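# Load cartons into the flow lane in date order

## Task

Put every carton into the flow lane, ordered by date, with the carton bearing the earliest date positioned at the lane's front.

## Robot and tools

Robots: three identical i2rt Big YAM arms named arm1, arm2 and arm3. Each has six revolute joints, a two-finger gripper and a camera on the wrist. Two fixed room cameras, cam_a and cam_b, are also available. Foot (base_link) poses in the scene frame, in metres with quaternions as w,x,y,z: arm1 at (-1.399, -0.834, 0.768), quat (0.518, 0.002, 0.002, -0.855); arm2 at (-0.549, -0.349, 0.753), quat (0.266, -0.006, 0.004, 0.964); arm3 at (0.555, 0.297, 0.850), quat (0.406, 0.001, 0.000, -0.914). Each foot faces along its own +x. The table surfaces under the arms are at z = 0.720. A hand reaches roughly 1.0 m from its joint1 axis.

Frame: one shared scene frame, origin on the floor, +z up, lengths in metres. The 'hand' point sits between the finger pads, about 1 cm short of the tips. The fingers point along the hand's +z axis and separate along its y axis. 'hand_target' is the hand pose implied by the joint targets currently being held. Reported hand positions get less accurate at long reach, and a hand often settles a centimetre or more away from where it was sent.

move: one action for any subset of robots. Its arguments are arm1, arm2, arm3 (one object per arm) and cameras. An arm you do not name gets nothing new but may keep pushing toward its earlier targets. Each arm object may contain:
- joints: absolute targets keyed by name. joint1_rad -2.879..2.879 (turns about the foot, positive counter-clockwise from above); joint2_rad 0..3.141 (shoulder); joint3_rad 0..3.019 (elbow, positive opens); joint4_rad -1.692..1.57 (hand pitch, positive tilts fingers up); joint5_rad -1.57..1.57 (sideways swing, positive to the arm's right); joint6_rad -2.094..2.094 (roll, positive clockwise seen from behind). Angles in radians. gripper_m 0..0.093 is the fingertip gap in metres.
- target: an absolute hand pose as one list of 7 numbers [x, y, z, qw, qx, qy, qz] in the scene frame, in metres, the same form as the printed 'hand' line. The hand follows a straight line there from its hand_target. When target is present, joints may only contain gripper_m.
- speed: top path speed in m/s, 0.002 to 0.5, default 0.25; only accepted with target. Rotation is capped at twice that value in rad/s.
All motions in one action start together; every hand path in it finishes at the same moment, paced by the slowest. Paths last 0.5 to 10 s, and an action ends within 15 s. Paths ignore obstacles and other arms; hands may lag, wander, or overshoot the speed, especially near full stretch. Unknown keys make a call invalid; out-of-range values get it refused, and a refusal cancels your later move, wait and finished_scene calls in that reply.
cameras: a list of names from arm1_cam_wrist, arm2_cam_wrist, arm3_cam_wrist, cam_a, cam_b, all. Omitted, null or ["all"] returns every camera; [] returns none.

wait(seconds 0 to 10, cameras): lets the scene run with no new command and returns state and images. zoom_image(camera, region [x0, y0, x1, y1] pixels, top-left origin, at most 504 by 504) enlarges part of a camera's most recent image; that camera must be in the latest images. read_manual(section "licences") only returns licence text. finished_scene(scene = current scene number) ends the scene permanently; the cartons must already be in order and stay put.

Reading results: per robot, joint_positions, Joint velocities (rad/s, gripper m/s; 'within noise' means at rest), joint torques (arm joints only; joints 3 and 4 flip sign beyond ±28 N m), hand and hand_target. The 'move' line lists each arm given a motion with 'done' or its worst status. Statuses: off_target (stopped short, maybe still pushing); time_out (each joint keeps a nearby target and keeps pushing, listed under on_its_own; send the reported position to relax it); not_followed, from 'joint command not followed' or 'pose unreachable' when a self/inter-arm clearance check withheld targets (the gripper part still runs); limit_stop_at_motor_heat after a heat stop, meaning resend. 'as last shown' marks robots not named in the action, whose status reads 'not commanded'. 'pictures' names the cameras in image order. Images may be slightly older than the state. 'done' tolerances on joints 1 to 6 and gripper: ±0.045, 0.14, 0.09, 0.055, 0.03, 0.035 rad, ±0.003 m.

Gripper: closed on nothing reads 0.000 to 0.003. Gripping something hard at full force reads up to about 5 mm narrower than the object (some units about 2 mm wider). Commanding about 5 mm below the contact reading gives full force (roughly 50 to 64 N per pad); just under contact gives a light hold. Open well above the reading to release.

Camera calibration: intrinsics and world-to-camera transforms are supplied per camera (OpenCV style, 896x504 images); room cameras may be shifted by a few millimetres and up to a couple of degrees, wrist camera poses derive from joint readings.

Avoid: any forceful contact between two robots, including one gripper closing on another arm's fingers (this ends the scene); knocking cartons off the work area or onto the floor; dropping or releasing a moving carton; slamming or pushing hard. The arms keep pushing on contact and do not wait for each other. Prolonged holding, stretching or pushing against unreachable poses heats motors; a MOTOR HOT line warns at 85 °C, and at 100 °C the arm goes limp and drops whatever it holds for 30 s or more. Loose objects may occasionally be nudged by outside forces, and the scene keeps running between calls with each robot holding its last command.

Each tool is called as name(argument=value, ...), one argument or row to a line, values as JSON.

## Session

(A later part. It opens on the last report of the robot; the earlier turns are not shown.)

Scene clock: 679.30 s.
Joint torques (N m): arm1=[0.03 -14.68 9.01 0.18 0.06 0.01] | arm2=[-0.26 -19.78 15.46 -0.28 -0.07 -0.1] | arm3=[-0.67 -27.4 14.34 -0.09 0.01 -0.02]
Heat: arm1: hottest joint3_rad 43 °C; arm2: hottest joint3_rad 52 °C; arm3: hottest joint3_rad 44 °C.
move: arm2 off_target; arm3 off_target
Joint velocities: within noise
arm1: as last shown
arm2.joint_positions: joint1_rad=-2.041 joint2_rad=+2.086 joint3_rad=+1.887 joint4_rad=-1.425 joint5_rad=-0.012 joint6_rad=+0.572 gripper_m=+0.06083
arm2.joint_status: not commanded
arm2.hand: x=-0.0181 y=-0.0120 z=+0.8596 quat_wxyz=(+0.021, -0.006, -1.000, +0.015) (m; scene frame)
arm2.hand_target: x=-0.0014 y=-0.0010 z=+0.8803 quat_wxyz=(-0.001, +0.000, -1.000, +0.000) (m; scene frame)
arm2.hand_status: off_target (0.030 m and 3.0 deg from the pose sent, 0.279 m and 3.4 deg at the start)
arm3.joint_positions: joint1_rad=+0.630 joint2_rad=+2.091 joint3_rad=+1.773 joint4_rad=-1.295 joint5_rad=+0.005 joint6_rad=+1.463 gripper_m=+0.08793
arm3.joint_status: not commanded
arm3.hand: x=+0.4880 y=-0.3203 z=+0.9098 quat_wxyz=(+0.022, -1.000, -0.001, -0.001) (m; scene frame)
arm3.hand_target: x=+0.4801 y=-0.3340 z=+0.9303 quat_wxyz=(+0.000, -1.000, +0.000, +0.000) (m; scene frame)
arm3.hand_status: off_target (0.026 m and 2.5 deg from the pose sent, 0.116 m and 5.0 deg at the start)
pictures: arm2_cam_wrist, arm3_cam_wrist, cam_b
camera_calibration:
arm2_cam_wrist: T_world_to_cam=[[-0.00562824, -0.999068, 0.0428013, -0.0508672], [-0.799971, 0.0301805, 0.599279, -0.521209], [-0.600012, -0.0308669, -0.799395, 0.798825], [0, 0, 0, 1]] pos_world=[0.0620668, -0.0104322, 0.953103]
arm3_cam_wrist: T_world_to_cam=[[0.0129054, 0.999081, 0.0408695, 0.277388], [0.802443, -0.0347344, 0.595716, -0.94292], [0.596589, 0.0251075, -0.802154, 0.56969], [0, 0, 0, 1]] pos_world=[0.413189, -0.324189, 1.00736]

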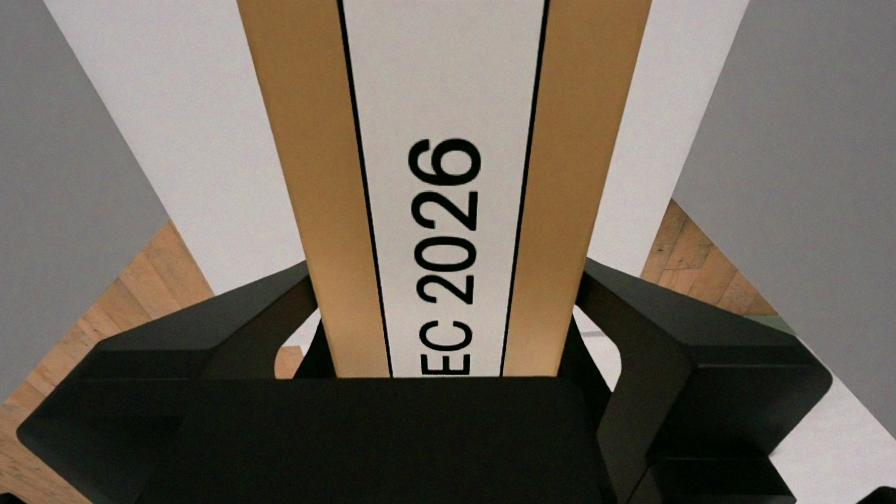

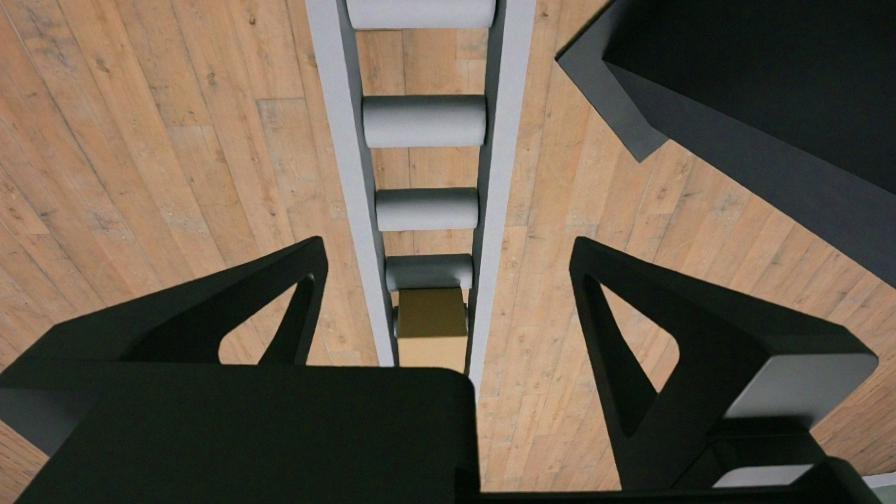

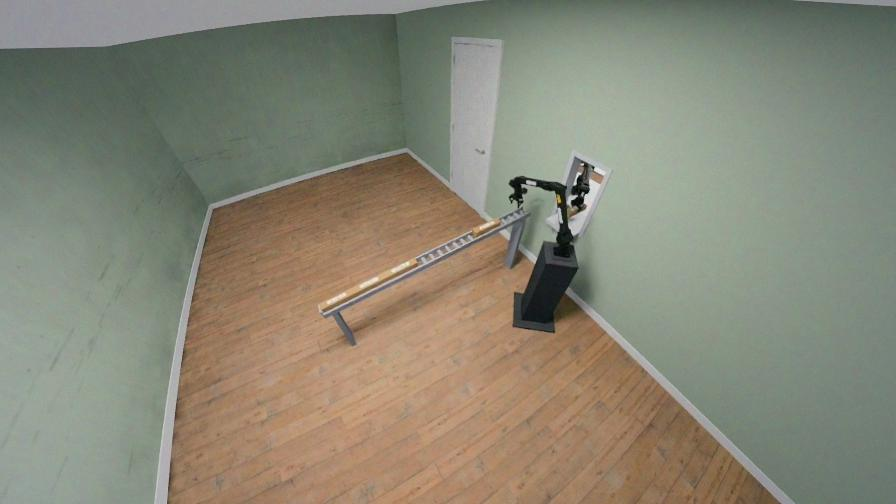

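move(
  arm2={"target": [0.0, 0.0, 0.746, 0, 0, 1, 0], "speed": 0.12},
  cameras=["cam_b"],
)

move(
  arm2={"joints": {"gripper_m": 0.093}},
  cameras=[],
)

move(
  arm2={"target": [0.0, 0.0, 0.90, 0, 0, 1, 0], "speed": 0.2},
  cameras=["arm2_cam_wrist"],
)

move(
  arm2={"target": [-0.30, 0.0, 0.91, 0, 0, 1, 0], "speed": 0.4},
  cameras=["cam_b", "arm2_cam_wrist"],
)

Scene clock: 687.13 s.
Joint torques (N m): arm1=[0.09 -14.68 9.02 0.2 0.06 0.01] | arm2=[-0.09 -18.73 8.05 1.37 0.09 -0.08] | arm3=[-0.73 -27.28 14.37 -0.08 0.01 -0.01]
Heat: arm1: hottest joint3_rad 43 °C; arm2: hottest joint3_rad 55 °C; arm3: hottest joint3_rad 44 °C.
move: arm2 off_target
Joint velocities: within noise
arm1, arm3: as last shown
arm2.joint_positions: joint1_rad=-2.041 joint2_rad=+2.176 joint3_rad=+1.802 joint4_rad=-1.176 joint5_rad=-0.017 joint6_rad=+0.571 gripper_m=+0.06083
arm2.joint_status: not commanded
arm2.hand: x=+0.0037 y=+0.0010 z=+0.7725 quat_wxyz=(-0.009, -0.005, -1.000, -0.007) (m; scene frame)
arm2.hand_target: x=-0.0007 y=-0.0006 z=+0.7466 quat_wxyz=(+0.000, +0.000, -1.000, +0.000) (m; scene frame)
arm2.hand_status: off_target (0.027 m and 1.4 deg from the pose sent, 0.116 m and 3.0 deg at the start)
arm3.hand: x=+0.4880 y=-0.3203 z=+0.9098 quat_wxyz=(+0.022, -1.000, -0.002, -0.001) (m; scene frame)
arm3.hand_target: x=+0.4801 y=-0.3341 z=+0.9303 quat_wxyz=(+0.000, -1.000, +0.000, +0.000) (m; scene frame)
pictures: cam_b

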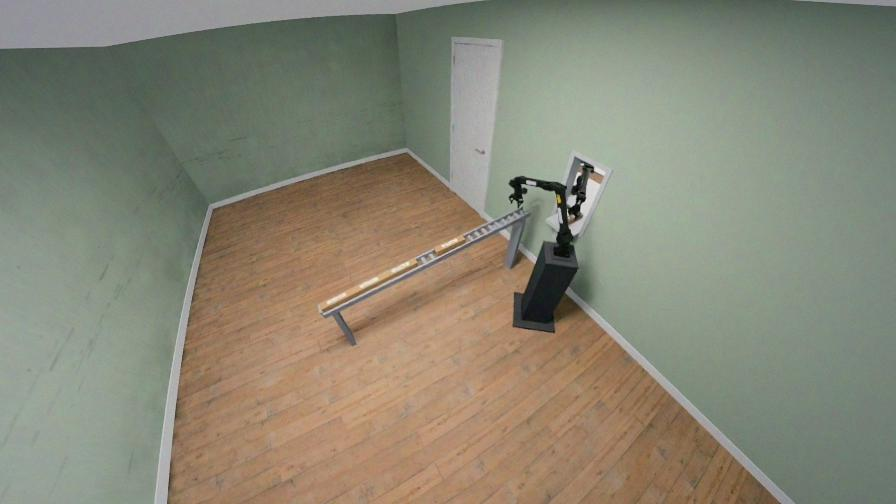

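Scene clock: 687.77 s.
Joint torques (N m): arm1=[0.03 -14.68 9.01 0.18 0.07 0.01] | arm2=[-0.03 -18.78 8.1 0.77 0.09 -0.08] | arm3=[-0.91 -27.4 14.38 -0.12 -0.01 -0.01]
Heat: arm1: hottest joint3_rad 43 °C; arm2: hottest joint3_rad 55 °C; arm3: hottest joint3_rad 44 °C.
move: arm2 done
Joint velocities: within noise
arm1, arm3: as last shown
arm2.joint_positions: joint1_rad=-2.041 joint2_rad=+2.181 joint3_rad=+1.802 joint4_rad=-1.161 joint5_rad=-0.017 joint6_rad=+0.571 gripper_m=+0.09285
arm2.joint_status: all done
arm2.hand: x=+0.0064 y=+0.0027 z=+0.7694 quat_wxyz=(-0.014, -0.005, -1.000, -0.010) (m; scene frame)
arm2.hand_target: x=-0.0006 y=-0.0005 z=+0.7467 quat_wxyz=(+0.000, +0.000, -1.000, +0.000) (m; scene frame)
arm2.hand_status: not commanded
pictures: none
No camera images: "cameras" was empty.

Scene clock: 689.37 s.
Joint torques (N m): arm1=[0.09 -14.74 9.01 0.2 0.06 0.01] | arm2=[-0.26 -18.55 13.98 -0.31 0.09 -0.11] | arm3=[-0.97 -27.46 14.37 -0.08 0.02 -0.01]
Heat: arm1: hottest joint3_rad 43 °C; arm2: hottest joint3_rad 55 °C; arm3: hottest joint3_rad 44 °C.
move: arm2 off_target
Joint velocities: within noise
arm1, arm3: as last shown
arm2.joint_positions: joint1_rad=-2.041 joint2_rad=+2.070 joint3_rad=+1.952 joint4_rad=-1.476 joint5_rad=-0.017 joint6_rad=+0.571 gripper_m=+0.09294
arm2.joint_status: not commanded
arm2.hand: x=-0.0123 y=-0.0070 z=+0.8936 quat_wxyz=(+0.010, -0.005, -1.000, +0.005) (m; scene frame)
arm2.hand_target: x=-0.0005 y=-0.0004 z=+0.9000 quat_wxyz=(-0.001, +0.000, -1.000, +0.000) (m; scene frame)
arm2.hand_status: off_target (0.016 m and 1.4 deg from the pose sent, 0.131 m and 2.0 deg at the start)
pictures: arm2_cam_wrist
camera_calibration:
arm2_cam_wrist: T_world_to_cam=[[-0.00497022, -0.999721, 0.0231088, -0.0296434], [-0.813736, 0.0174749, 0.580972, -0.521076], [-0.581214, -0.0159169, -0.813595, 0.842637], [0, 0, 0, 1]] pos_world=[0.0655864, -0.00711713, 0.988981]

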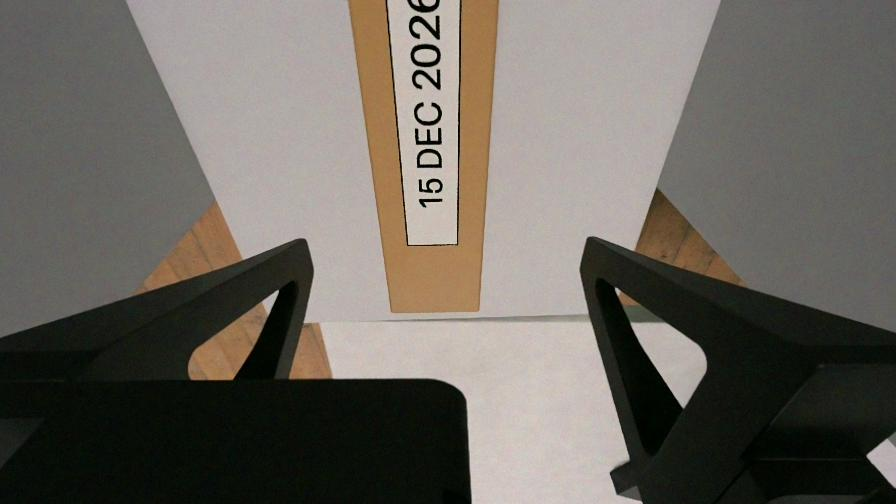

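Scene clock: 691.27 s.
Joint torques (N m): arm1=[0.03 -14.74 9.01 0.2 0.06 0.01] | arm2=[0.26 -11.4 8.53 0.7 0.12 0.06] | arm3=[-0.73 -27.28 14.39 -0.09 0.02 -0.02]
Heat: arm1: hottest joint3_rad 43 °C; arm2: hottest joint3_rad 55 °C; arm3: hottest joint3_rad 44 °C.
move: arm2 done
Joint velocities: within noise
arm1, arm3: as last shown
arm2.joint_positions: joint1_rad=-1.666 joint2_rad=+1.496 joint3_rad=+1.221 joint4_rad=-1.288 joint5_rad=-0.016 joint6_rad=+0.930 gripper_m=+0.09294
arm2.joint_status: not commanded
arm2.hand: x=-0.2966 y=+0.0012 z=+0.9154 quat_wxyz=(-0.001, +0.003, -1.000, -0.002) (m; scene frame)
arm2.hand_target: x=-0.3000 y=+0.0000 z=+0.9101 quat_wxyz=(+0.000, +0.000, -1.000, +0.000) (m; scene frame)
arm2.hand_status: done (0.006 m and 0.5 deg from the pose sent, 0.288 m and 1.4 deg at the start)
pictures: arm2_cam_wrist, cam_b
camera_calibration:
arm2_cam_wrist: T_world_to_cam=[[0.0107602, -0.99991, 0.00801079, -0.00494785], [-0.825667, -0.00436554, 0.564141, -0.753327], [-0.564056, -0.0126845, -0.825639, 0.711376], [0, 0, 0, 1]] pos_world=[-0.220688, 0.000787387, 1.01236]

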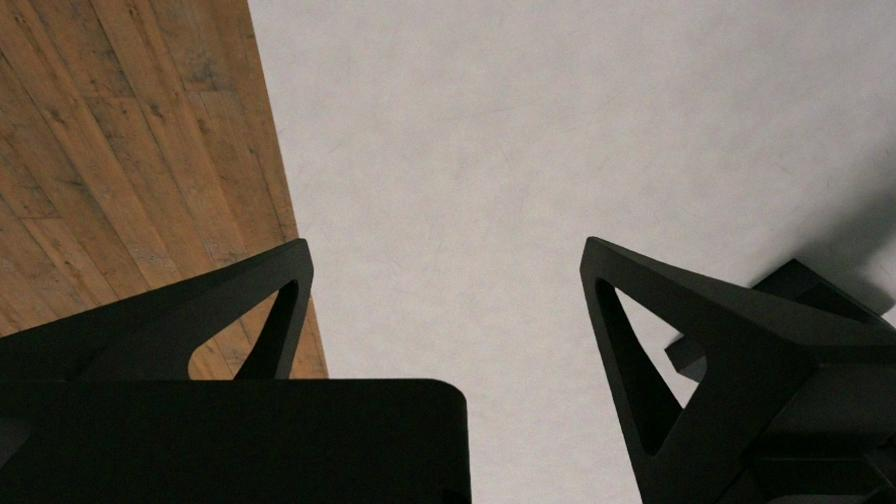

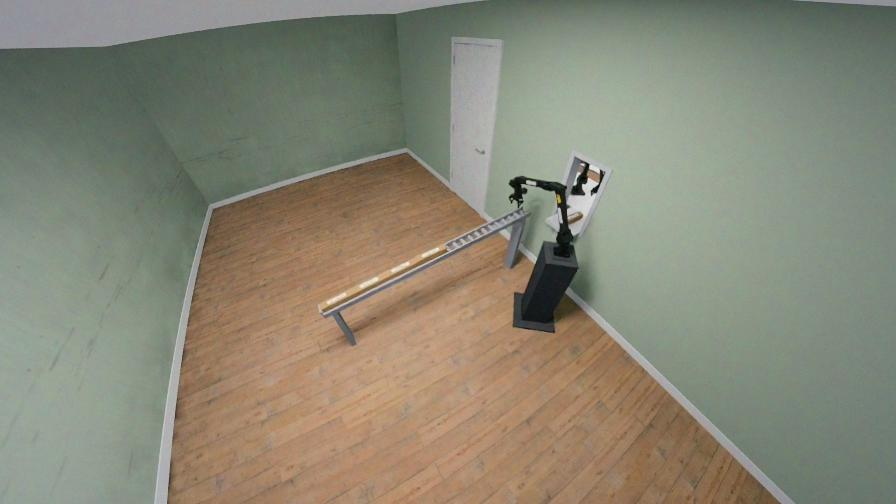

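move(
  arm2={"joints": {"joint1_rad": 2.263, "joint2_rad": 1.5, "joint3_rad": 1.4, "joint4_rad": -1.45, "joint5_rad": 0, "joint6_rad": -0.283}},
  arm3={"target": [0.33, 0.0, 0.95, 0, 1, 0, 0], "speed": 0.35, "joints": {"gripper_m": 0.093}},
  cameras=["arm2_cam_wrist"],
)

move(
  arm3={"target": [-0.007, 0.002, 0.86, 0, 0.99991, -0.01309, 0], "speed": 0.25},
  cameras=["arm3_cam_wrist"],
)

Scene clock: 702.40 s.
Joint torques (N m): arm1=[0.09 -14.68 9.01 0.18 0.06 0.01] | arm2=[0.15 -12.04 12.6 -0.06 -0.02 -0.11] | arm3=[-0.62 -14.21 9.2 0.66 0 -0.02]
Heat: arm1: hottest joint3_rad 43 °C; arm2: hottest joint3_rad 53 °C; arm3: hottest joint3_rad 44 °C.
move: arm2 done; arm3 done
Joint velocities: within noise
arm1.joint_positions: joint1_rad=+0.909 joint2_rad=+1.506 joint3_rad=+1.397 joint4_rad=-1.451 joint5_rad=+0.003 joint6_rad=+0.005 gripper_m=+0.09294
arm1.joint_status: not commanded
arm1.hand: x=-1.2144 y=-1.2428 z=+0.9914 quat_wxyz=(-0.003, -0.543, -0.840, +0.002) (m; scene frame)
arm1.hand_target: x=-1.2177 y=-1.2448 z=+0.9949 quat_wxyz=(-0.007, -0.545, -0.838, +0.004) (m; scene frame)
arm1.hand_status: not commanded
arm2.joint_positions: joint1_rad=+2.260 joint2_rad=+1.504 joint3_rad=+1.367 joint4_rad=-1.442 joint5_rad=-0.001 joint6_rad=-0.274 gripper_m=+0.09304
arm2.joint_status: all done
arm2.hand: x=-0.4853 y=-0.7825 z=+0.9735 quat_wxyz=(+0.005, +0.543, +0.840, +0.001) (m; scene frame)
arm2.hand_target: x=-0.4832 y=-0.7891 z=+0.9879 quat_wxyz=(+0.014, +0.538, +0.843, -0.010) (m; scene frame)
arm2.hand_status: not commanded
arm3.joint_positions: joint1_rad=+0.099 joint2_rad=+1.420 joint3_rad=+0.963 joint4_rad=-1.120 joint5_rad=+0.005 joint6_rad=+0.935 gripper_m=+0.09291
arm3.joint_status: all done
arm3.hand: x=+0.3319 y=-0.0020 z=+0.9502 quat_wxyz=(+0.004, -1.000, +0.000, -0.001) (m; scene frame)
arm3.hand_target: x=+0.3300 y=-0.0001 z=+0.9501 quat_wxyz=(+0.000, -1.000, +0.000, +0.000) (m; scene frame)
arm3.hand_status: done (0.003 m and 0.5 deg from the pose sent, 0.359 m and 2.5 deg at the start)
pictures: arm2_cam_wrist
camera_calibration:
arm2_cam_wrist: T_world_to_cam=[[-0.909811, -0.414978, 0.00613002, -0.77419], [-0.340751, 0.755342, 0.559774, -0.111273], [-0.236924, 0.5072, -0.828623, 1.21144], [0, 0, 0, 1]] pos_world=[-0.455263, -0.851665, 1.07086]

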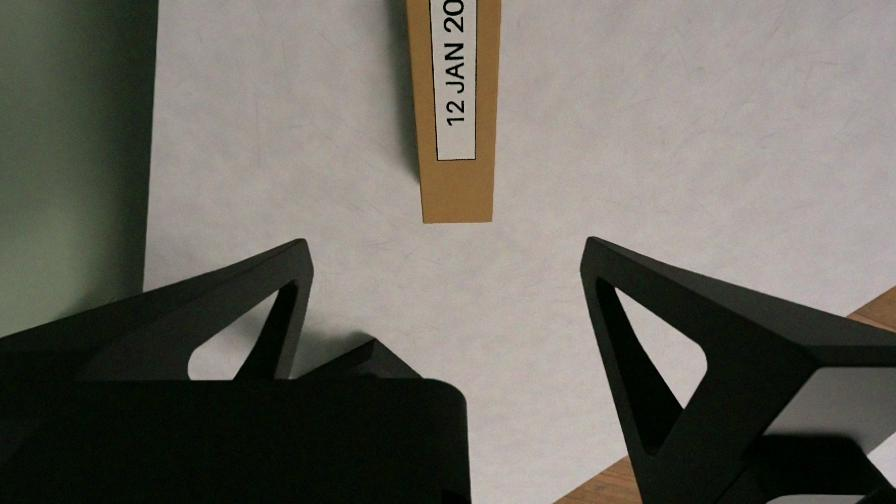

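Scene clock: 704.80 s.
Joint torques (N m): arm1=[0.03 -14.68 9.02 0.16 0.06 0] | arm2=[0.15 -12.04 12.6 -0.06 -0.02 -0.11] | arm3=[0.03 -23.82 14.06 0.03 -0.01 -0.03]
Heat: arm1: hottest joint3_rad 43 °C; arm2: hottest joint3_rad 53 °C; arm3: hottest joint3_rad 45 °C.
move: arm3 off_target
Joint velocities: within noise
arm1, arm2: as last shown
arm2.hand_target: x=-0.4831 y=-0.7892 z=+0.9879 quat_wxyz=(+0.014, +0.538, +0.843, -0.010) (m; scene frame)
arm3.joint_positions: joint1_rad=-0.349 joint2_rad=+2.113 joint3_rad=+1.681 joint4_rad=-1.142 joint5_rad=+0.003 joint6_rad=+0.520 gripper_m=+0.09291
arm3.joint_status: not commanded
arm3.hand: x=+0.0048 y=+0.0075 z=+0.8630 quat_wxyz=(+0.002, -1.000, +0.016, -0.001) (m; scene frame)
arm3.hand_target: x=-0.0065 y=+0.0024 z=+0.8599 quat_wxyz=(+0.000, -1.000, +0.013, +0.000) (m; scene frame)
arm3.hand_status: off_target (0.013 m and 0.5 deg from the pose sent, 0.351 m and 1.6 deg at the start)
pictures: arm3_cam_wrist
camera_calibration:
arm3_cam_wrist: T_world_to_cam=[[0.0484739, 0.998822, 0.00215384, -0.00872179], [0.80059, -0.0401427, 0.597867, -0.517674], [0.597249, -0.0272566, -0.801593, 0.812152], [0, 0, 0, 1]] pos_world=[-0.0701901, 0.0100672, 0.960534]

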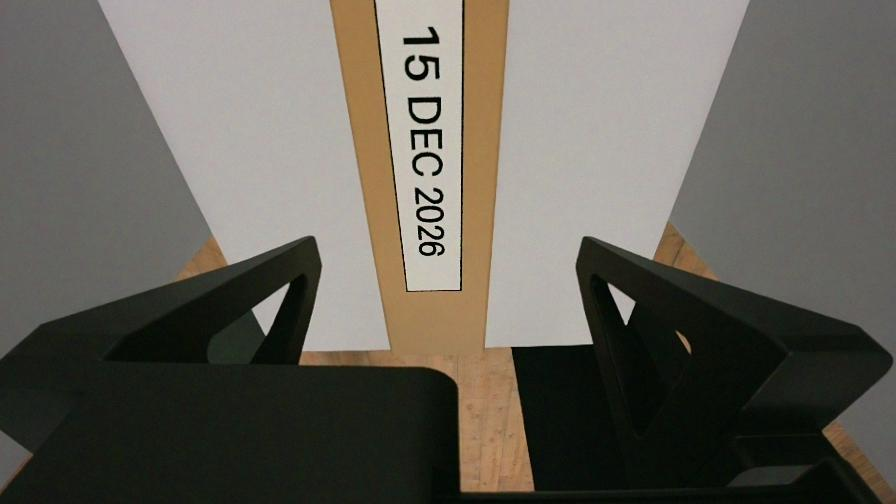

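move(
  arm2={"target": [-0.4768, -0.8205, 0.742, 0, 0.5299, 0.8480, 0], "speed": 0.2},
  arm3={"target": [-0.005, 0.001, 0.776, 0, 0.99991, -0.01309, 0], "speed": 0.1},
  cameras=["arm2_cam_wrist", "arm3_cam_wrist"],
)

move(
  arm2={"joints": {"gripper_m": 0.056}},
  arm3={"joints": {"gripper_m": 0.053}},
  cameras=["arm2_cam_wrist", "arm3_cam_wrist"],
)

Scene clock: 717.50 s.
Joint torques (N m): arm1=[0.09 -14.74 9.01 0.18 0.06 0.01] | arm2=[0.32 -13.16 7.49 0.76 0.03 -0.12] | arm3=[0.26 -24.7 9.21 0.81 -0.03 0.01]
Heat: arm1: hottest joint3_rad 43 °C; arm2: hottest joint3_rad 53 °C; arm3: hottest joint3_rad 47 °C.
move: arm2 done; arm3 off_target
Joint velocities: within noise
arm1: as last shown
arm2.joint_positions: joint1_rad=+2.260 joint2_rad=+1.830 joint3_rad=+1.141 joint4_rad=-0.887 joint5_rad=+0.006 joint6_rad=-0.288 gripper_m=+0.09304
arm2.joint_status: not commanded
arm2.hand: x=-0.4787 y=-0.8222 z=+0.7497 quat_wxyz=(+0.003, +0.537, +0.844, -0.002) (m; scene frame)
arm2.hand_target: x=-0.4769 y=-0.8204 z=+0.7421 quat_wxyz=(+0.000, +0.530, +0.848, +0.000) (m; scene frame)
arm2.hand_status: done (0.008 m and 1.0 deg from the pose sent, 0.235 m and 1.8 deg at the start)
arm3.joint_positions: joint1_rad=-0.349 joint2_rad=+2.221 joint3_rad=+1.673 joint4_rad=-1.000 joint5_rad=+0.003 joint6_rad=+0.519 gripper_m=+0.09291
arm3.joint_status: not commanded
arm3.hand: x=-0.0087 y=+0.0003 z=+0.7951 quat_wxyz=(-0.004, -1.000, +0.016, +0.010) (m; scene frame)
arm3.hand_target: x=-0.0046 y=+0.0013 z=+0.7764 quat_wxyz=(+0.000, -1.000, +0.013, +0.000) (m; scene frame)
arm3.hand_status: off_target (0.019 m and 1.3 deg from the pose sent, 0.088 m and 0.5 deg at the start)
pictures: arm2_cam_wrist, arm3_cam_wrist
camera_calibration:
arm2_cam_wrist: T_world_to_cam=[[-0.903636, -0.428094, 0.0133361, -0.796538], [-0.348309, 0.752632, 0.558772, 0.0411876], [-0.249244, 0.500281, -0.829214, 1.03659], [0, 0, 0, 1]] pos_world=[-0.447072, -0.890578, 0.847162]
arm3_cam_wrist: T_world_to_cam=[[0.0480723, 0.99878, -0.0113103, 0.0100617], [0.814271, -0.0326287, 0.579567, -0.451902], [0.57849, -0.0370708, -0.814846, 0.775938], [0, 0, 0, 1]] pos_world=[-0.0813853, 0.00397027, 0.894292]

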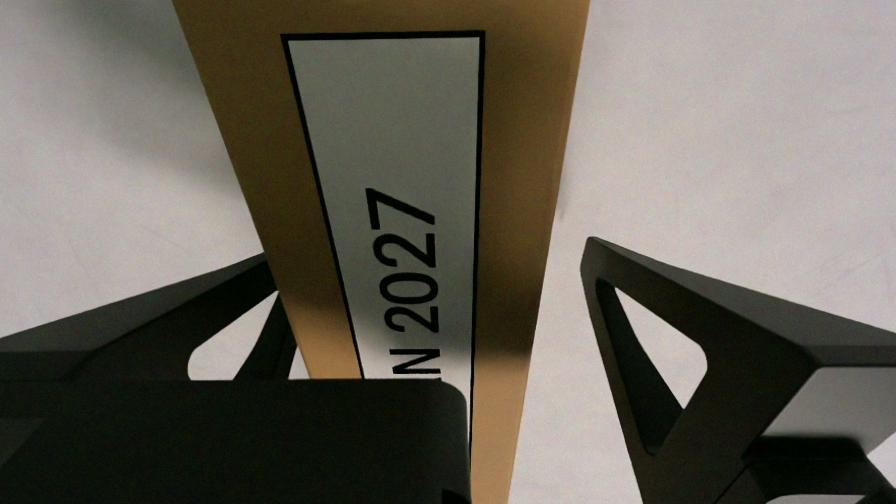

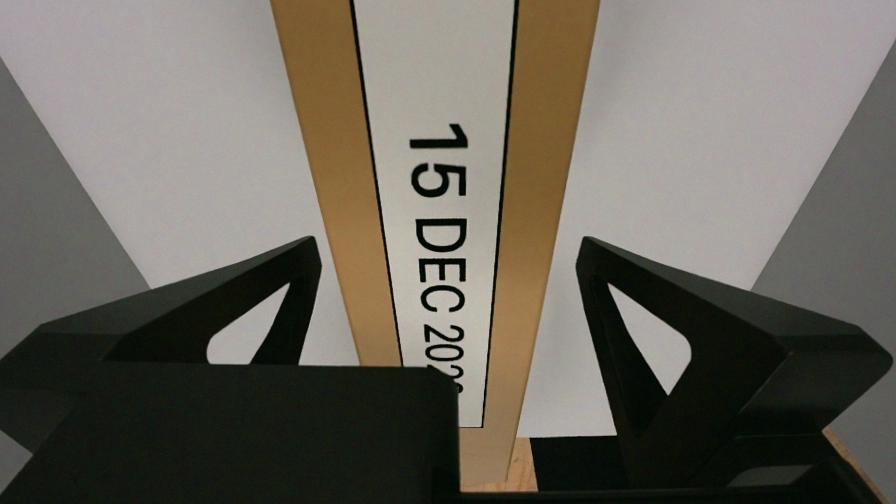

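Scene clock: 718.13 s.
Joint torques (N m): arm1=[0.03 -14.68 9.02 0.2 0.06 0.01] | arm2=[0.26 -13.39 7.56 0.75 0.1 -0.11] | arm3=[0.15 -24.7 9.16 0.68 0.05 -0.01]
Heat: arm1: hottest joint3_rad 43 °C; arm2: hottest joint3_rad 53 °C; arm3: hottest joint3_rad 46 °C.
move: arm2 off_target; arm3 off_target
Joint velocities: within noise
arm1: as last shown
arm2.joint_positions: joint1_rad=+2.261 joint2_rad=+1.830 joint3_rad=+1.141 joint4_rad=-0.887 joint5_rad=+0.004 joint6_rad=-0.289 gripper_m=+0.06072
arm2.joint_status: gripper_m off_target (ended at +0.06074, target +0.05600)
arm2.hand: x=-0.4779 y=-0.8221 z=+0.7497 quat_wxyz=(+0.004, +0.536, +0.844, -0.002) (m; scene frame)
arm2.hand_target: x=-0.4769 y=-0.8204 z=+0.7421 quat_wxyz=(+0.000, +0.530, +0.848, +0.000) (m; scene frame)
arm2.hand_status: not commanded
arm3.joint_positions: joint1_rad=-0.349 joint2_rad=+2.221 joint3_rad=+1.673 joint4_rad=-0.999 joint5_rad=+0.002 joint6_rad=+0.519 gripper_m=+0.05841
arm3.joint_status: gripper_m off_target (ended at +0.05844, target +0.05300)
arm3.hand: x=-0.0088 y=-0.0001 z=+0.7951 quat_wxyz=(-0.005, -1.000, +0.016, +0.010) (m; scene frame)
arm3.hand_target: x=-0.0047 y=+0.0013 z=+0.7764 quat_wxyz=(+0.000, -1.000, +0.013, +0.000) (m; scene frame)
arm3.hand_status: not commanded
pictures: arm2_cam_wrist, arm3_cam_wrist
camera_calibration:
arm2_cam_wrist: T_world_to_cam=[[-0.902836, -0.42983, 0.0115409, -0.795397], [-0.35079, 0.751809, 0.558327, 0.0398541], [-0.248662, 0.50003, -0.82954, 1.037], [0, 0, 0, 1]] pos_world=[-0.44627, -0.890379, 0.847161]
arm3_cam_wrist: T_world_to_cam=[[0.048023, 0.998759, -0.0131829, 0.0118366], [0.814466, -0.0315147, 0.579354, -0.451622], [0.57822, -0.0385593, -0.814969, 0.776085], [0, 0, 0, 1]] pos_world=[-0.0814852, 0.00387069, 0.89429]

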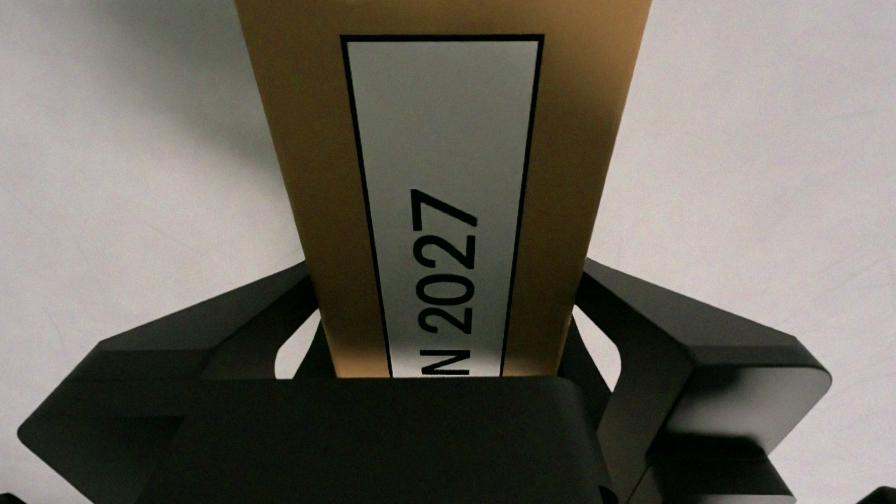

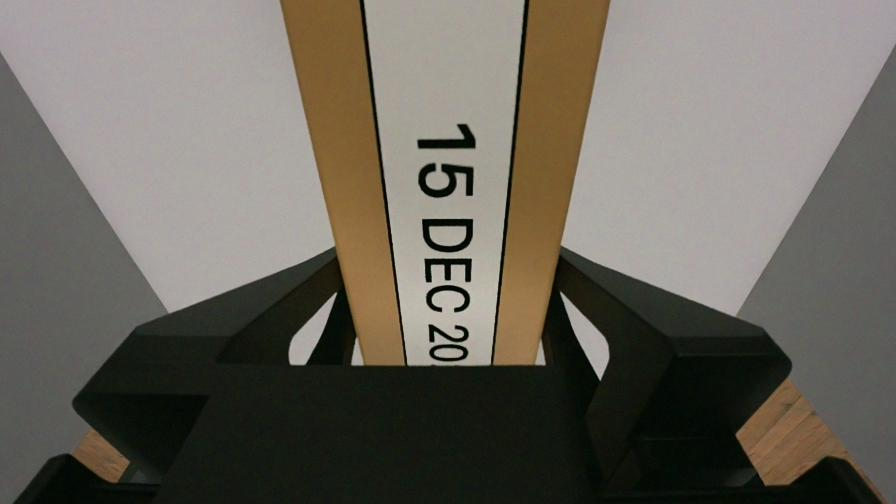

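move(
  arm2={"target": [-0.4768, -0.8205, 0.93, 0, 0.5299, 0.8480, 0], "speed": 0.15},
  arm3={"target": [-0.006, 0.002, 0.94, 0, 1, 0, 0], "speed": 0.15},
  cameras=[],
)

move(
  arm3={"target": [0.33, 0.0, 0.96, 0, 1, 0, 0], "speed": 0.3},
  arm2={"joints": {"joint1_rad": -1.69, "joint6_rad": 0.913}},
  cameras=[],
)

move(
  arm3={"target": [0.48, -0.345, 0.90, 0.012, 0.9989, -0.011, -0.042], "speed": 0.3},
  cameras=["arm3_cam_wrist", "arm2_cam_wrist"],
)

Scene clock: 727.53 s.
Joint torques (N m): arm1=[0.03 -14.68 9.02 0.18 0.07 0] | arm2=[0.44 -13.63 14.8 -0.38 0.02 -0.09] | arm3=[0.15 -28.57 15.49 -0.1 0.05 -0.02]
Heat: arm1: hottest joint3_rad 43 °C; arm2: hottest joint3_rad 53 °C; arm3: hottest joint3_rad 46 °C.
move: arm2 off_target; arm3 off_target
Joint velocities: within noise
arm1: as last shown
arm2.joint_positions: joint1_rad=+2.261 joint2_rad=+1.628 joint3_rad=+1.320 joint4_rad=-1.339 joint5_rad=+0.006 joint6_rad=-0.289 gripper_m=+0.06072
arm2.joint_status: not commanded
arm2.hand: x=-0.4829 y=-0.7989 z=+0.9028 quat_wxyz=(-0.020, +0.535, +0.844, +0.025) (m; scene frame)
arm2.hand_target: x=-0.4771 y=-0.8188 z=+0.9302 quat_wxyz=(+0.000, +0.530, +0.848, +0.000) (m; scene frame)
arm2.hand_status: off_target (0.035 m and 3.7 deg from the pose sent, 0.180 m and 0.9 deg at the start)
arm3.joint_positions: joint1_rad=-0.349 joint2_rad=+2.085 joint3_rad=+1.756 joint4_rad=-1.309 joint5_rad=+0.002 joint6_rad=+0.495 gripper_m=+0.05841
arm3.joint_status: not commanded
arm3.hand: x=+0.0129 y=+0.0115 z=+0.9074 quat_wxyz=(+0.017, -0.999, +0.004, -0.030) (m; scene frame)
arm3.hand_target: x=-0.0045 y=+0.0030 z=+0.9404 quat_wxyz=(+0.000, -1.000, +0.000, +0.000) (m; scene frame)
arm3.hand_status: off_target (0.039 m and 3.9 deg from the pose sent, 0.145 m and 2.3 deg at the start)
pictures: none
No camera images: "cameras" was empty.

Scene clock: 730.33 s.
Joint torques (N m): arm1=[0.03 -14.68 9.01 0.18 0.07 0] | arm2=[0.03 -15.15 11.25 -0.23 -0.01 0.08] | arm3=[0.67 -15.5 10.1 0.46 0.21 0.14]
Heat: arm1: hottest joint3_rad 43 °C; arm2: hottest joint3_rad 54 °C; arm3: hottest joint3_rad 46 °C.
move: arm2 done; arm3 done
Joint velocities: within noise
arm1: as last shown
arm2.joint_positions: joint1_rad=-1.693 joint2_rad=+1.639 joint3_rad=+1.366 joint4_rad=-1.340 joint5_rad=+0.009 joint6_rad=+0.904 gripper_m=+0.06079
arm2.joint_status: all done
arm2.hand: x=-0.2581 y=+0.0246 z=+0.9069 quat_wxyz=(+0.005, +0.003, -1.000, +0.025) (m; scene frame)
arm2.hand_target: x=-0.2568 y=+0.0294 z=+0.9224 quat_wxyz=(-0.004, +0.000, -1.000, +0.013) (m; scene frame)
arm2.hand_status: not commanded
arm3.joint_positions: joint1_rad=+0.082 joint2_rad=+1.420 joint3_rad=+0.968 joint4_rad=-1.144 joint5_rad=-0.002 joint6_rad=+0.918 gripper_m=+0.05841
arm3.joint_status: not commanded
arm3.hand: x=+0.3298 y=+0.0039 z=+0.9521 quat_wxyz=(+0.010, -1.000, +0.000, -0.009) (m; scene frame)
arm3.hand_target: x=+0.3300 y=+0.0000 z=+0.9600 quat_wxyz=(+0.000, -1.000, +0.000, +0.000) (m; scene frame)
arm3.hand_status: done (0.009 m and 1.5 deg from the pose sent, 0.322 m and 3.9 deg at the start)
pictures: none
No camera images: "cameras" was empty.

Scene clock: 732.70 s.
Joint torques (N m): arm1=[0.09 -14.68 9.02 0.2 0.06 0.01] | arm2=[0.03 -15.09 11.25 -0.24 -0.01 0.08] | arm3=[-0.38 -25.7 15.56 -0.02 0.3 0.13]
Heat: arm1: hottest joint3_rad 43 °C; arm2: hottest joint3_rad 54 °C; arm3: hottest joint3_rad 46 °C.
move: arm3 off_target
Joint velocities: within noise
arm1, arm2: as last shown
arm3.joint_positions: joint1_rad=+0.645 joint2_rad=+2.102 joint3_rad=+1.727 joint4_rad=-1.200 joint5_rad=+0.080 joint6_rad=+1.491 gripper_m=+0.05841
arm3.joint_status: not commanded
arm3.hand: x=+0.4840 y=-0.3251 z=+0.8870 quat_wxyz=(+0.006, -0.999, +0.005, +0.039) (m; scene frame)
arm3.hand_target: x=+0.4800 y=-0.3439 z=+0.9004 quat_wxyz=(-0.013, -0.999, +0.011, +0.042) (m; scene frame)
arm3.hand_status: off_target (0.024 m and 2.2 deg from the pose sent, 0.383 m and 6.5 deg at the start)
pictures: arm2_cam_wrist, arm3_cam_wrist
camera_calibration:
arm2_cam_wrist: T_world_to_cam=[[0.0109608, -0.997962, 0.0628672, -0.0315823], [-0.819647, 0.0270457, 0.57223, -0.723123], [-0.572764, -0.057801, -0.81768, 0.718031], [0, 0, 0, 1]] pos_world=[-0.181097, 0.0295424, 1.0029]
arm3_cam_wrist: T_world_to_cam=[[0.0256593, 0.999642, 0.00761302, 0.306744], [0.84655, -0.0257789, 0.531685, -0.887885], [0.531691, -0.00719789, -0.846908, 0.614563], [0, 0, 0, 1]] pos_world=[0.41701, -0.325099, 0.990218]

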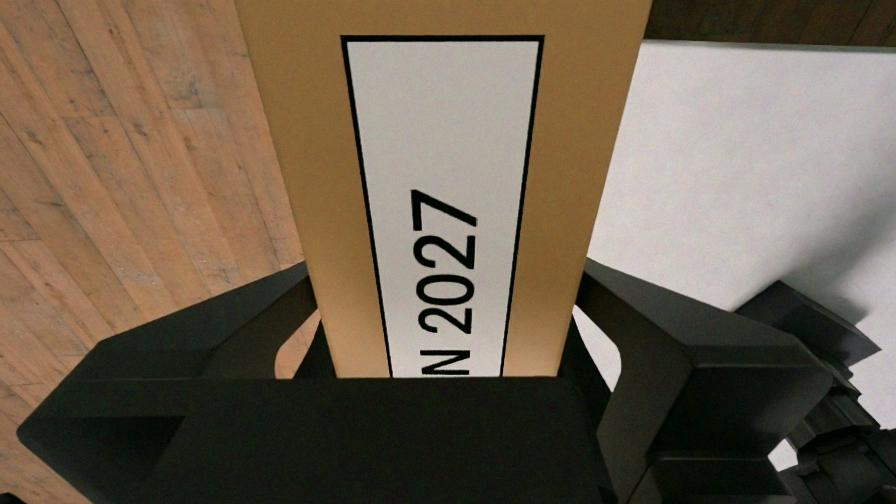

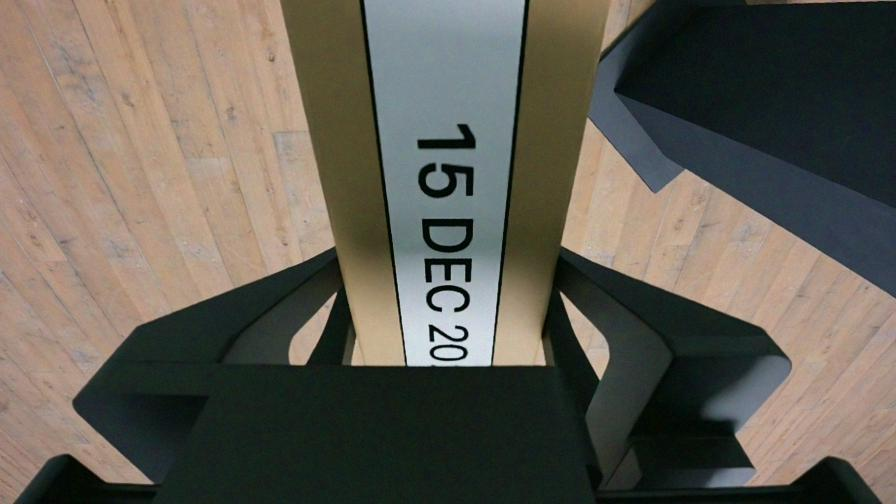

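move(
  arm3={"target": [0.48, -0.339, 0.826, 0.012, 0.9989, -0.011, -0.042], "speed": 0.12},
  cameras=["arm3_cam_wrist"],
)

zoom_image(
  camera="arm3_cam_wrist",
  region=[250, 0, 660, 250],
)

Scene clock: 738.87 s.
Joint torques (N m): arm1=[-0.03 -14.62 9.01 0.18 0.06 0.01] | arm2=[0.03 -15.15 11.23 -0.24 -0.01 0.08] | arm3=[-0.21 -26.75 10.44 0.65 0.3 0.11]
Heat: arm1: hottest joint3_rad 43 °C; arm2: hottest joint3_rad 54 °C; arm3: hottest joint3_rad 46 °C.
move: arm3 done
Joint velocities: within noise
arm1, arm2: as last shown
arm3.joint_positions: joint1_rad=+0.645 joint2_rad=+2.183 joint3_rad=+1.687 joint4_rad=-1.059 joint5_rad=+0.080 joint6_rad=+1.491 gripper_m=+0.05841
arm3.joint_status: not commanded
arm3.hand: x=+0.4834 y=-0.3336 z=+0.8243 quat_wxyz=(-0.004, -0.999, +0.005, +0.040) (m; scene frame)
arm3.hand_target: x=+0.4799 y=-0.3389 z=+0.8260 quat_wxyz=(-0.012, -0.999, +0.011, +0.042) (m; scene frame)
arm3.hand_status: done (0.007 m and 1.1 deg from the pose sent, 0.063 m and 2.2 deg at the start)
pictures: arm3_cam_wrist
camera_calibration:
arm3_cam_wrist: T_world_to_cam=[[0.0260601, 0.999575, -0.013041, 0.332497], [0.847548, -0.0151753, 0.530501, -0.850221], [0.530078, -0.0248777, -0.847584, 0.55714], [0, 0, 0, 1]] pos_world=[0.416611, -0.331398, 0.927603]

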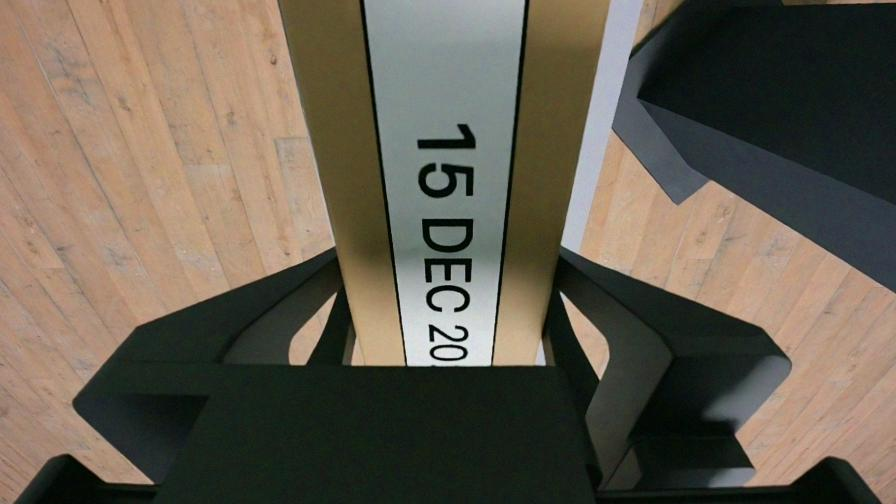

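Scaled by 1.229 from the camera's 896x504 image, which has a finer 1280x720 frame.

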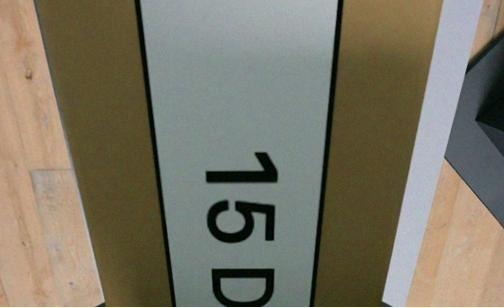

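move(
  arm3={"target": [0.48, -0.331, 0.842, 0.012, 0.9989, -0.011, -0.042], "speed": 0.1},
  cameras=[],
)

move(
  arm3={"target": [0.48, -0.333, 0.815, 0.010, 0.9989, -0.011, -0.042], "speed": 0.08},
  cameras=["arm3_cam_wrist"],
)

zoom_image(
  camera="arm3_cam_wrist",
  region=[250, 0, 660, 250],
)

Scene clock: 745.13 s.
Joint torques (N m): arm1=[0.09 -14.74 9.01 0.2 0.07 0.01] | arm2=[0.09 -15.15 11.26 -0.24 -0.01 0.08] | arm3=[-0.15 -30.45 9.74 0.02 0.29 0.12]
Heat: arm1: hottest joint3_rad 43 °C; arm2: hottest joint3_rad 54 °C; arm3: hottest joint3_rad 46 °C.
move: arm3 off_target
Joint velocities: within noise
arm1.joint_positions: joint1_rad=+0.909 joint2_rad=+1.506 joint3_rad=+1.397 joint4_rad=-1.451 joint5_rad=+0.003 joint6_rad=+0.005 gripper_m=+0.09294
arm1.joint_status: not commanded
arm1.hand: x=-1.2144 y=-1.2428 z=+0.9914 quat_wxyz=(-0.003, -0.543, -0.840, +0.002) (m; scene frame)
arm1.hand_target: x=-1.2177 y=-1.2448 z=+0.9949 quat_wxyz=(-0.007, -0.545, -0.838, +0.004) (m; scene frame)
arm1.hand_status: not commanded
arm2: as last shown
arm3.joint_positions: joint1_rad=+0.645 joint2_rad=+2.183 joint3_rad=+1.669 joint4_rad=-1.059 joint5_rad=+0.080 joint6_rad=+1.491 gripper_m=+0.05841
arm3.joint_status: not commanded
arm3.hand: x=+0.4841 y=-0.3256 z=+0.8182 quat_wxyz=(+0.005, -0.999, +0.005, +0.039) (m; scene frame)
arm3.hand_target: x=+0.4799 y=-0.3307 z=+0.8417 quat_wxyz=(-0.012, -0.999, +0.011, +0.042) (m; scene frame)
arm3.hand_status: off_target (0.025 m and 2.1 deg from the pose sent, 0.018 m and 1.1 deg at the start)
pictures: none
No camera images: "cameras" was empty.

Scene clock: 746.10 s.
Joint torques (N m): arm1=[0.03 -14.68 9.01 0.16 0.06 0.01] | arm2=[0.03 -15.15 11.23 -0.24 -0.01 0.08] | arm3=[-0.44 -26.64 9.73 0.69 0.32 0.12]
Heat: arm1: hottest joint3_rad 43 °C; arm2: hottest joint3_rad 54 °C; arm3: hottest joint3_rad 46 °C.
move: arm3 done
Joint velocities: within noise
arm1, arm2: as last shown
arm3.joint_positions: joint1_rad=+0.645 joint2_rad=+2.183 joint3_rad=+1.665 joint4_rad=-1.033 joint5_rad=+0.080 joint6_rad=+1.491 gripper_m=+0.05841
arm3.joint_status: not commanded
arm3.hand: x=+0.4837 y=-0.3303 z=+0.8170 quat_wxyz=(-0.006, -0.999, +0.006, +0.040) (m; scene frame)
arm3.hand_target: x=+0.4799 y=-0.3329 z=+0.8151 quat_wxyz=(-0.010, -0.999, +0.011, +0.042) (m; scene frame)
arm3.hand_status: done (0.005 m and 0.8 deg from the pose sent, 0.009 m and 1.9 deg at the start)
pictures: arm3_cam_wrist
camera_calibration:
arm3_cam_wrist: T_world_to_cam=[[0.0260141, 0.99952, -0.0168216, 0.332173], [0.84773, -0.0131394, 0.530266, -0.845822], [0.52979, -0.0280545, -0.847665, 0.549984], [0, 0, 0, 1]] pos_world=[0.417011, -0.327697, 0.9203]

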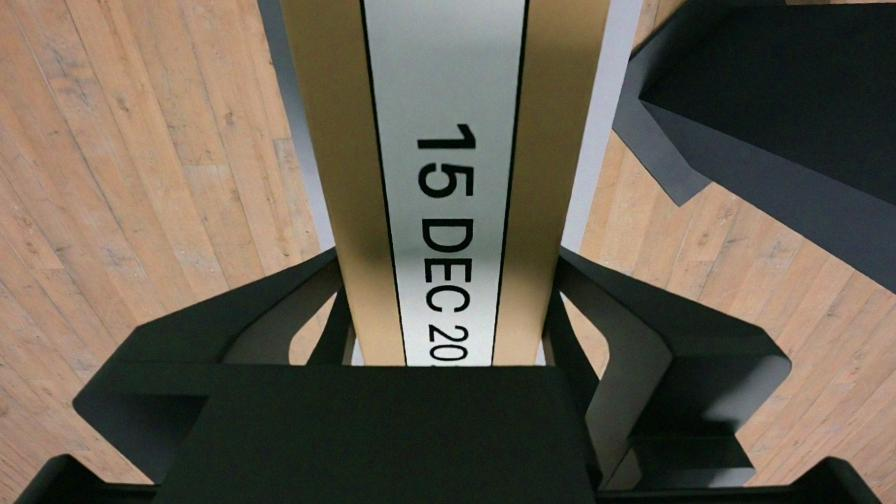

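Scaled by 1.229 from the camera's 896x504 image, which has a finer 1280x720 frame.

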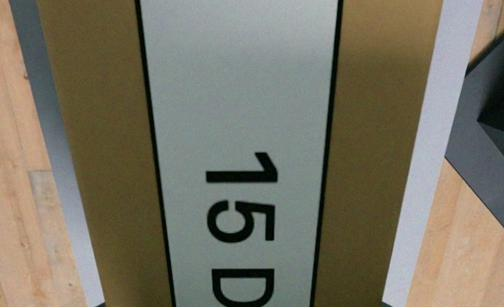

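move(
  cameras=["cam_b", "arm3_cam_wrist"],
)

zoom_image(
  camera="cam_b",
  region=[480, 180, 550, 230],
)

Scene clock: 753.50 s.
Joint torques (N m): arm1=[0.09 -14.74 9.03 0.18 0.06 0.01] | arm2=[-0.03 -15.21 11.23 -0.23 -0.01 0.08] | arm3=[-0.32 -26.75 9.76 0.59 0.32 0.14]
Heat: arm1: hottest joint3_rad 43 °C; arm2: hottest joint3_rad 54 °C; arm3: hottest joint3_rad 45 °C.
Joint velocities: within noise
arm1.joint_positions: joint1_rad=+0.909 joint2_rad=+1.506 joint3_rad=+1.397 joint4_rad=-1.451 joint5_rad=+0.003 joint6_rad=+0.005 gripper_m=+0.09294
arm1.joint_status: not commanded
arm1.hand: x=-1.2144 y=-1.2428 z=+0.9914 quat_wxyz=(-0.003, -0.543, -0.840, +0.002) (m; scene frame)
arm1.hand_target: x=-1.2177 y=-1.2448 z=+0.9949 quat_wxyz=(-0.007, -0.545, -0.838, +0.004) (m; scene frame)
arm1.hand_status: not commanded
arm2.joint_positions: joint1_rad=-1.693 joint2_rad=+1.639 joint3_rad=+1.366 joint4_rad=-1.340 joint5_rad=+0.009 joint6_rad=+0.904 gripper_m=+0.06079
arm2.joint_status: not commanded
arm2.hand: x=-0.2581 y=+0.0246 z=+0.9069 quat_wxyz=(+0.005, +0.003, -1.000, +0.025) (m; scene frame)
arm2.hand_target: x=-0.2568 y=+0.0294 z=+0.9224 quat_wxyz=(-0.004, +0.000, -1.000, +0.013) (m; scene frame)
arm2.hand_status: not commanded
arm3.joint_positions: joint1_rad=+0.645 joint2_rad=+2.183 joint3_rad=+1.665 joint4_rad=-1.033 joint5_rad=+0.080 joint6_rad=+1.491 gripper_m=+0.05841
arm3.joint_status: not commanded
arm3.hand: x=+0.4837 y=-0.3305 z=+0.8170 quat_wxyz=(-0.007, -0.999, +0.006, +0.040) (m; scene frame)
arm3.hand_target: x=+0.4799 y=-0.3329 z=+0.8151 quat_wxyz=(-0.010, -0.999, +0.011, +0.042) (m; scene frame)
arm3.hand_status: done (0.005 m and 0.8 deg from the pose sent, 0.009 m and 1.9 deg at the start)
pictures: arm3_cam_wrist, cam_b
camera_calibration:
arm3_cam_wrist: T_world_to_cam=[[0.0260357, 0.999506, -0.0176302, 0.333005], [0.847779, -0.0127313, 0.530197, -0.845562], [0.529711, -0.0287505, -0.847691, 0.549863], [0, 0, 0, 1]] pos_world=[0.416911, -0.327797, 0.920299]

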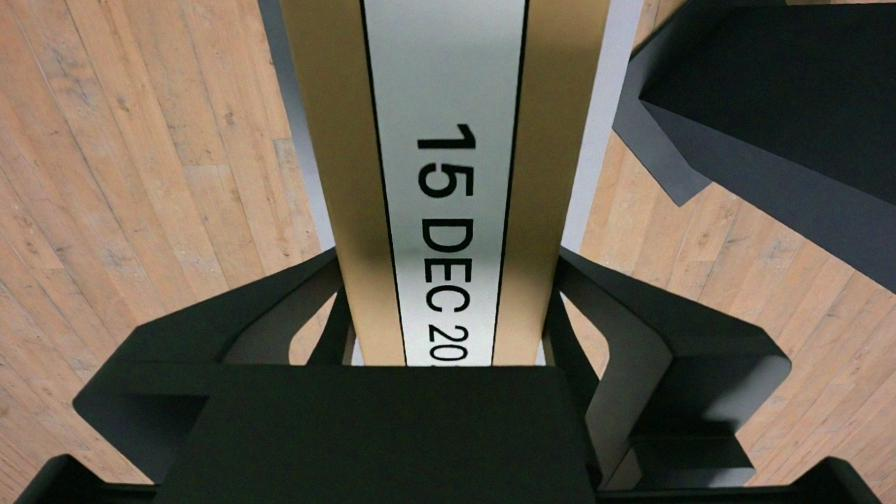

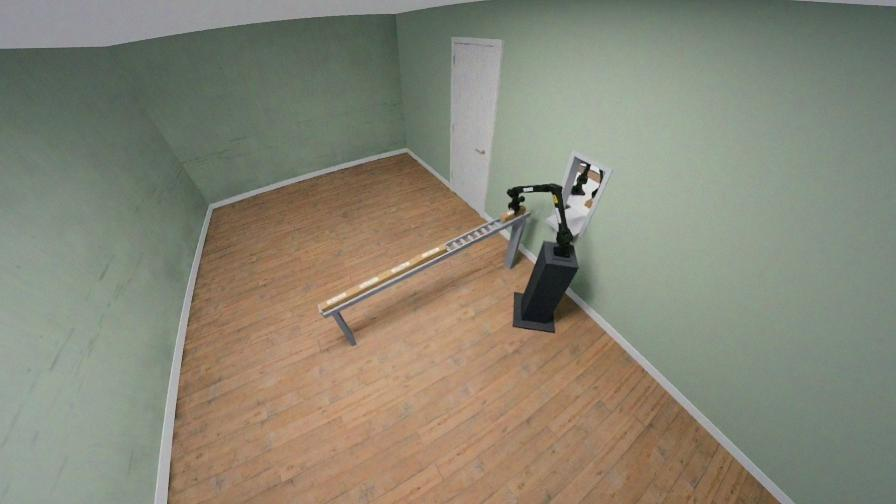

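Scaled by 7.200 from the camera's 896x504 image, which has a finer 1280x720 frame.

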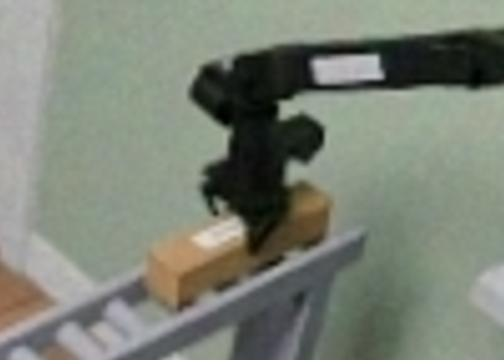

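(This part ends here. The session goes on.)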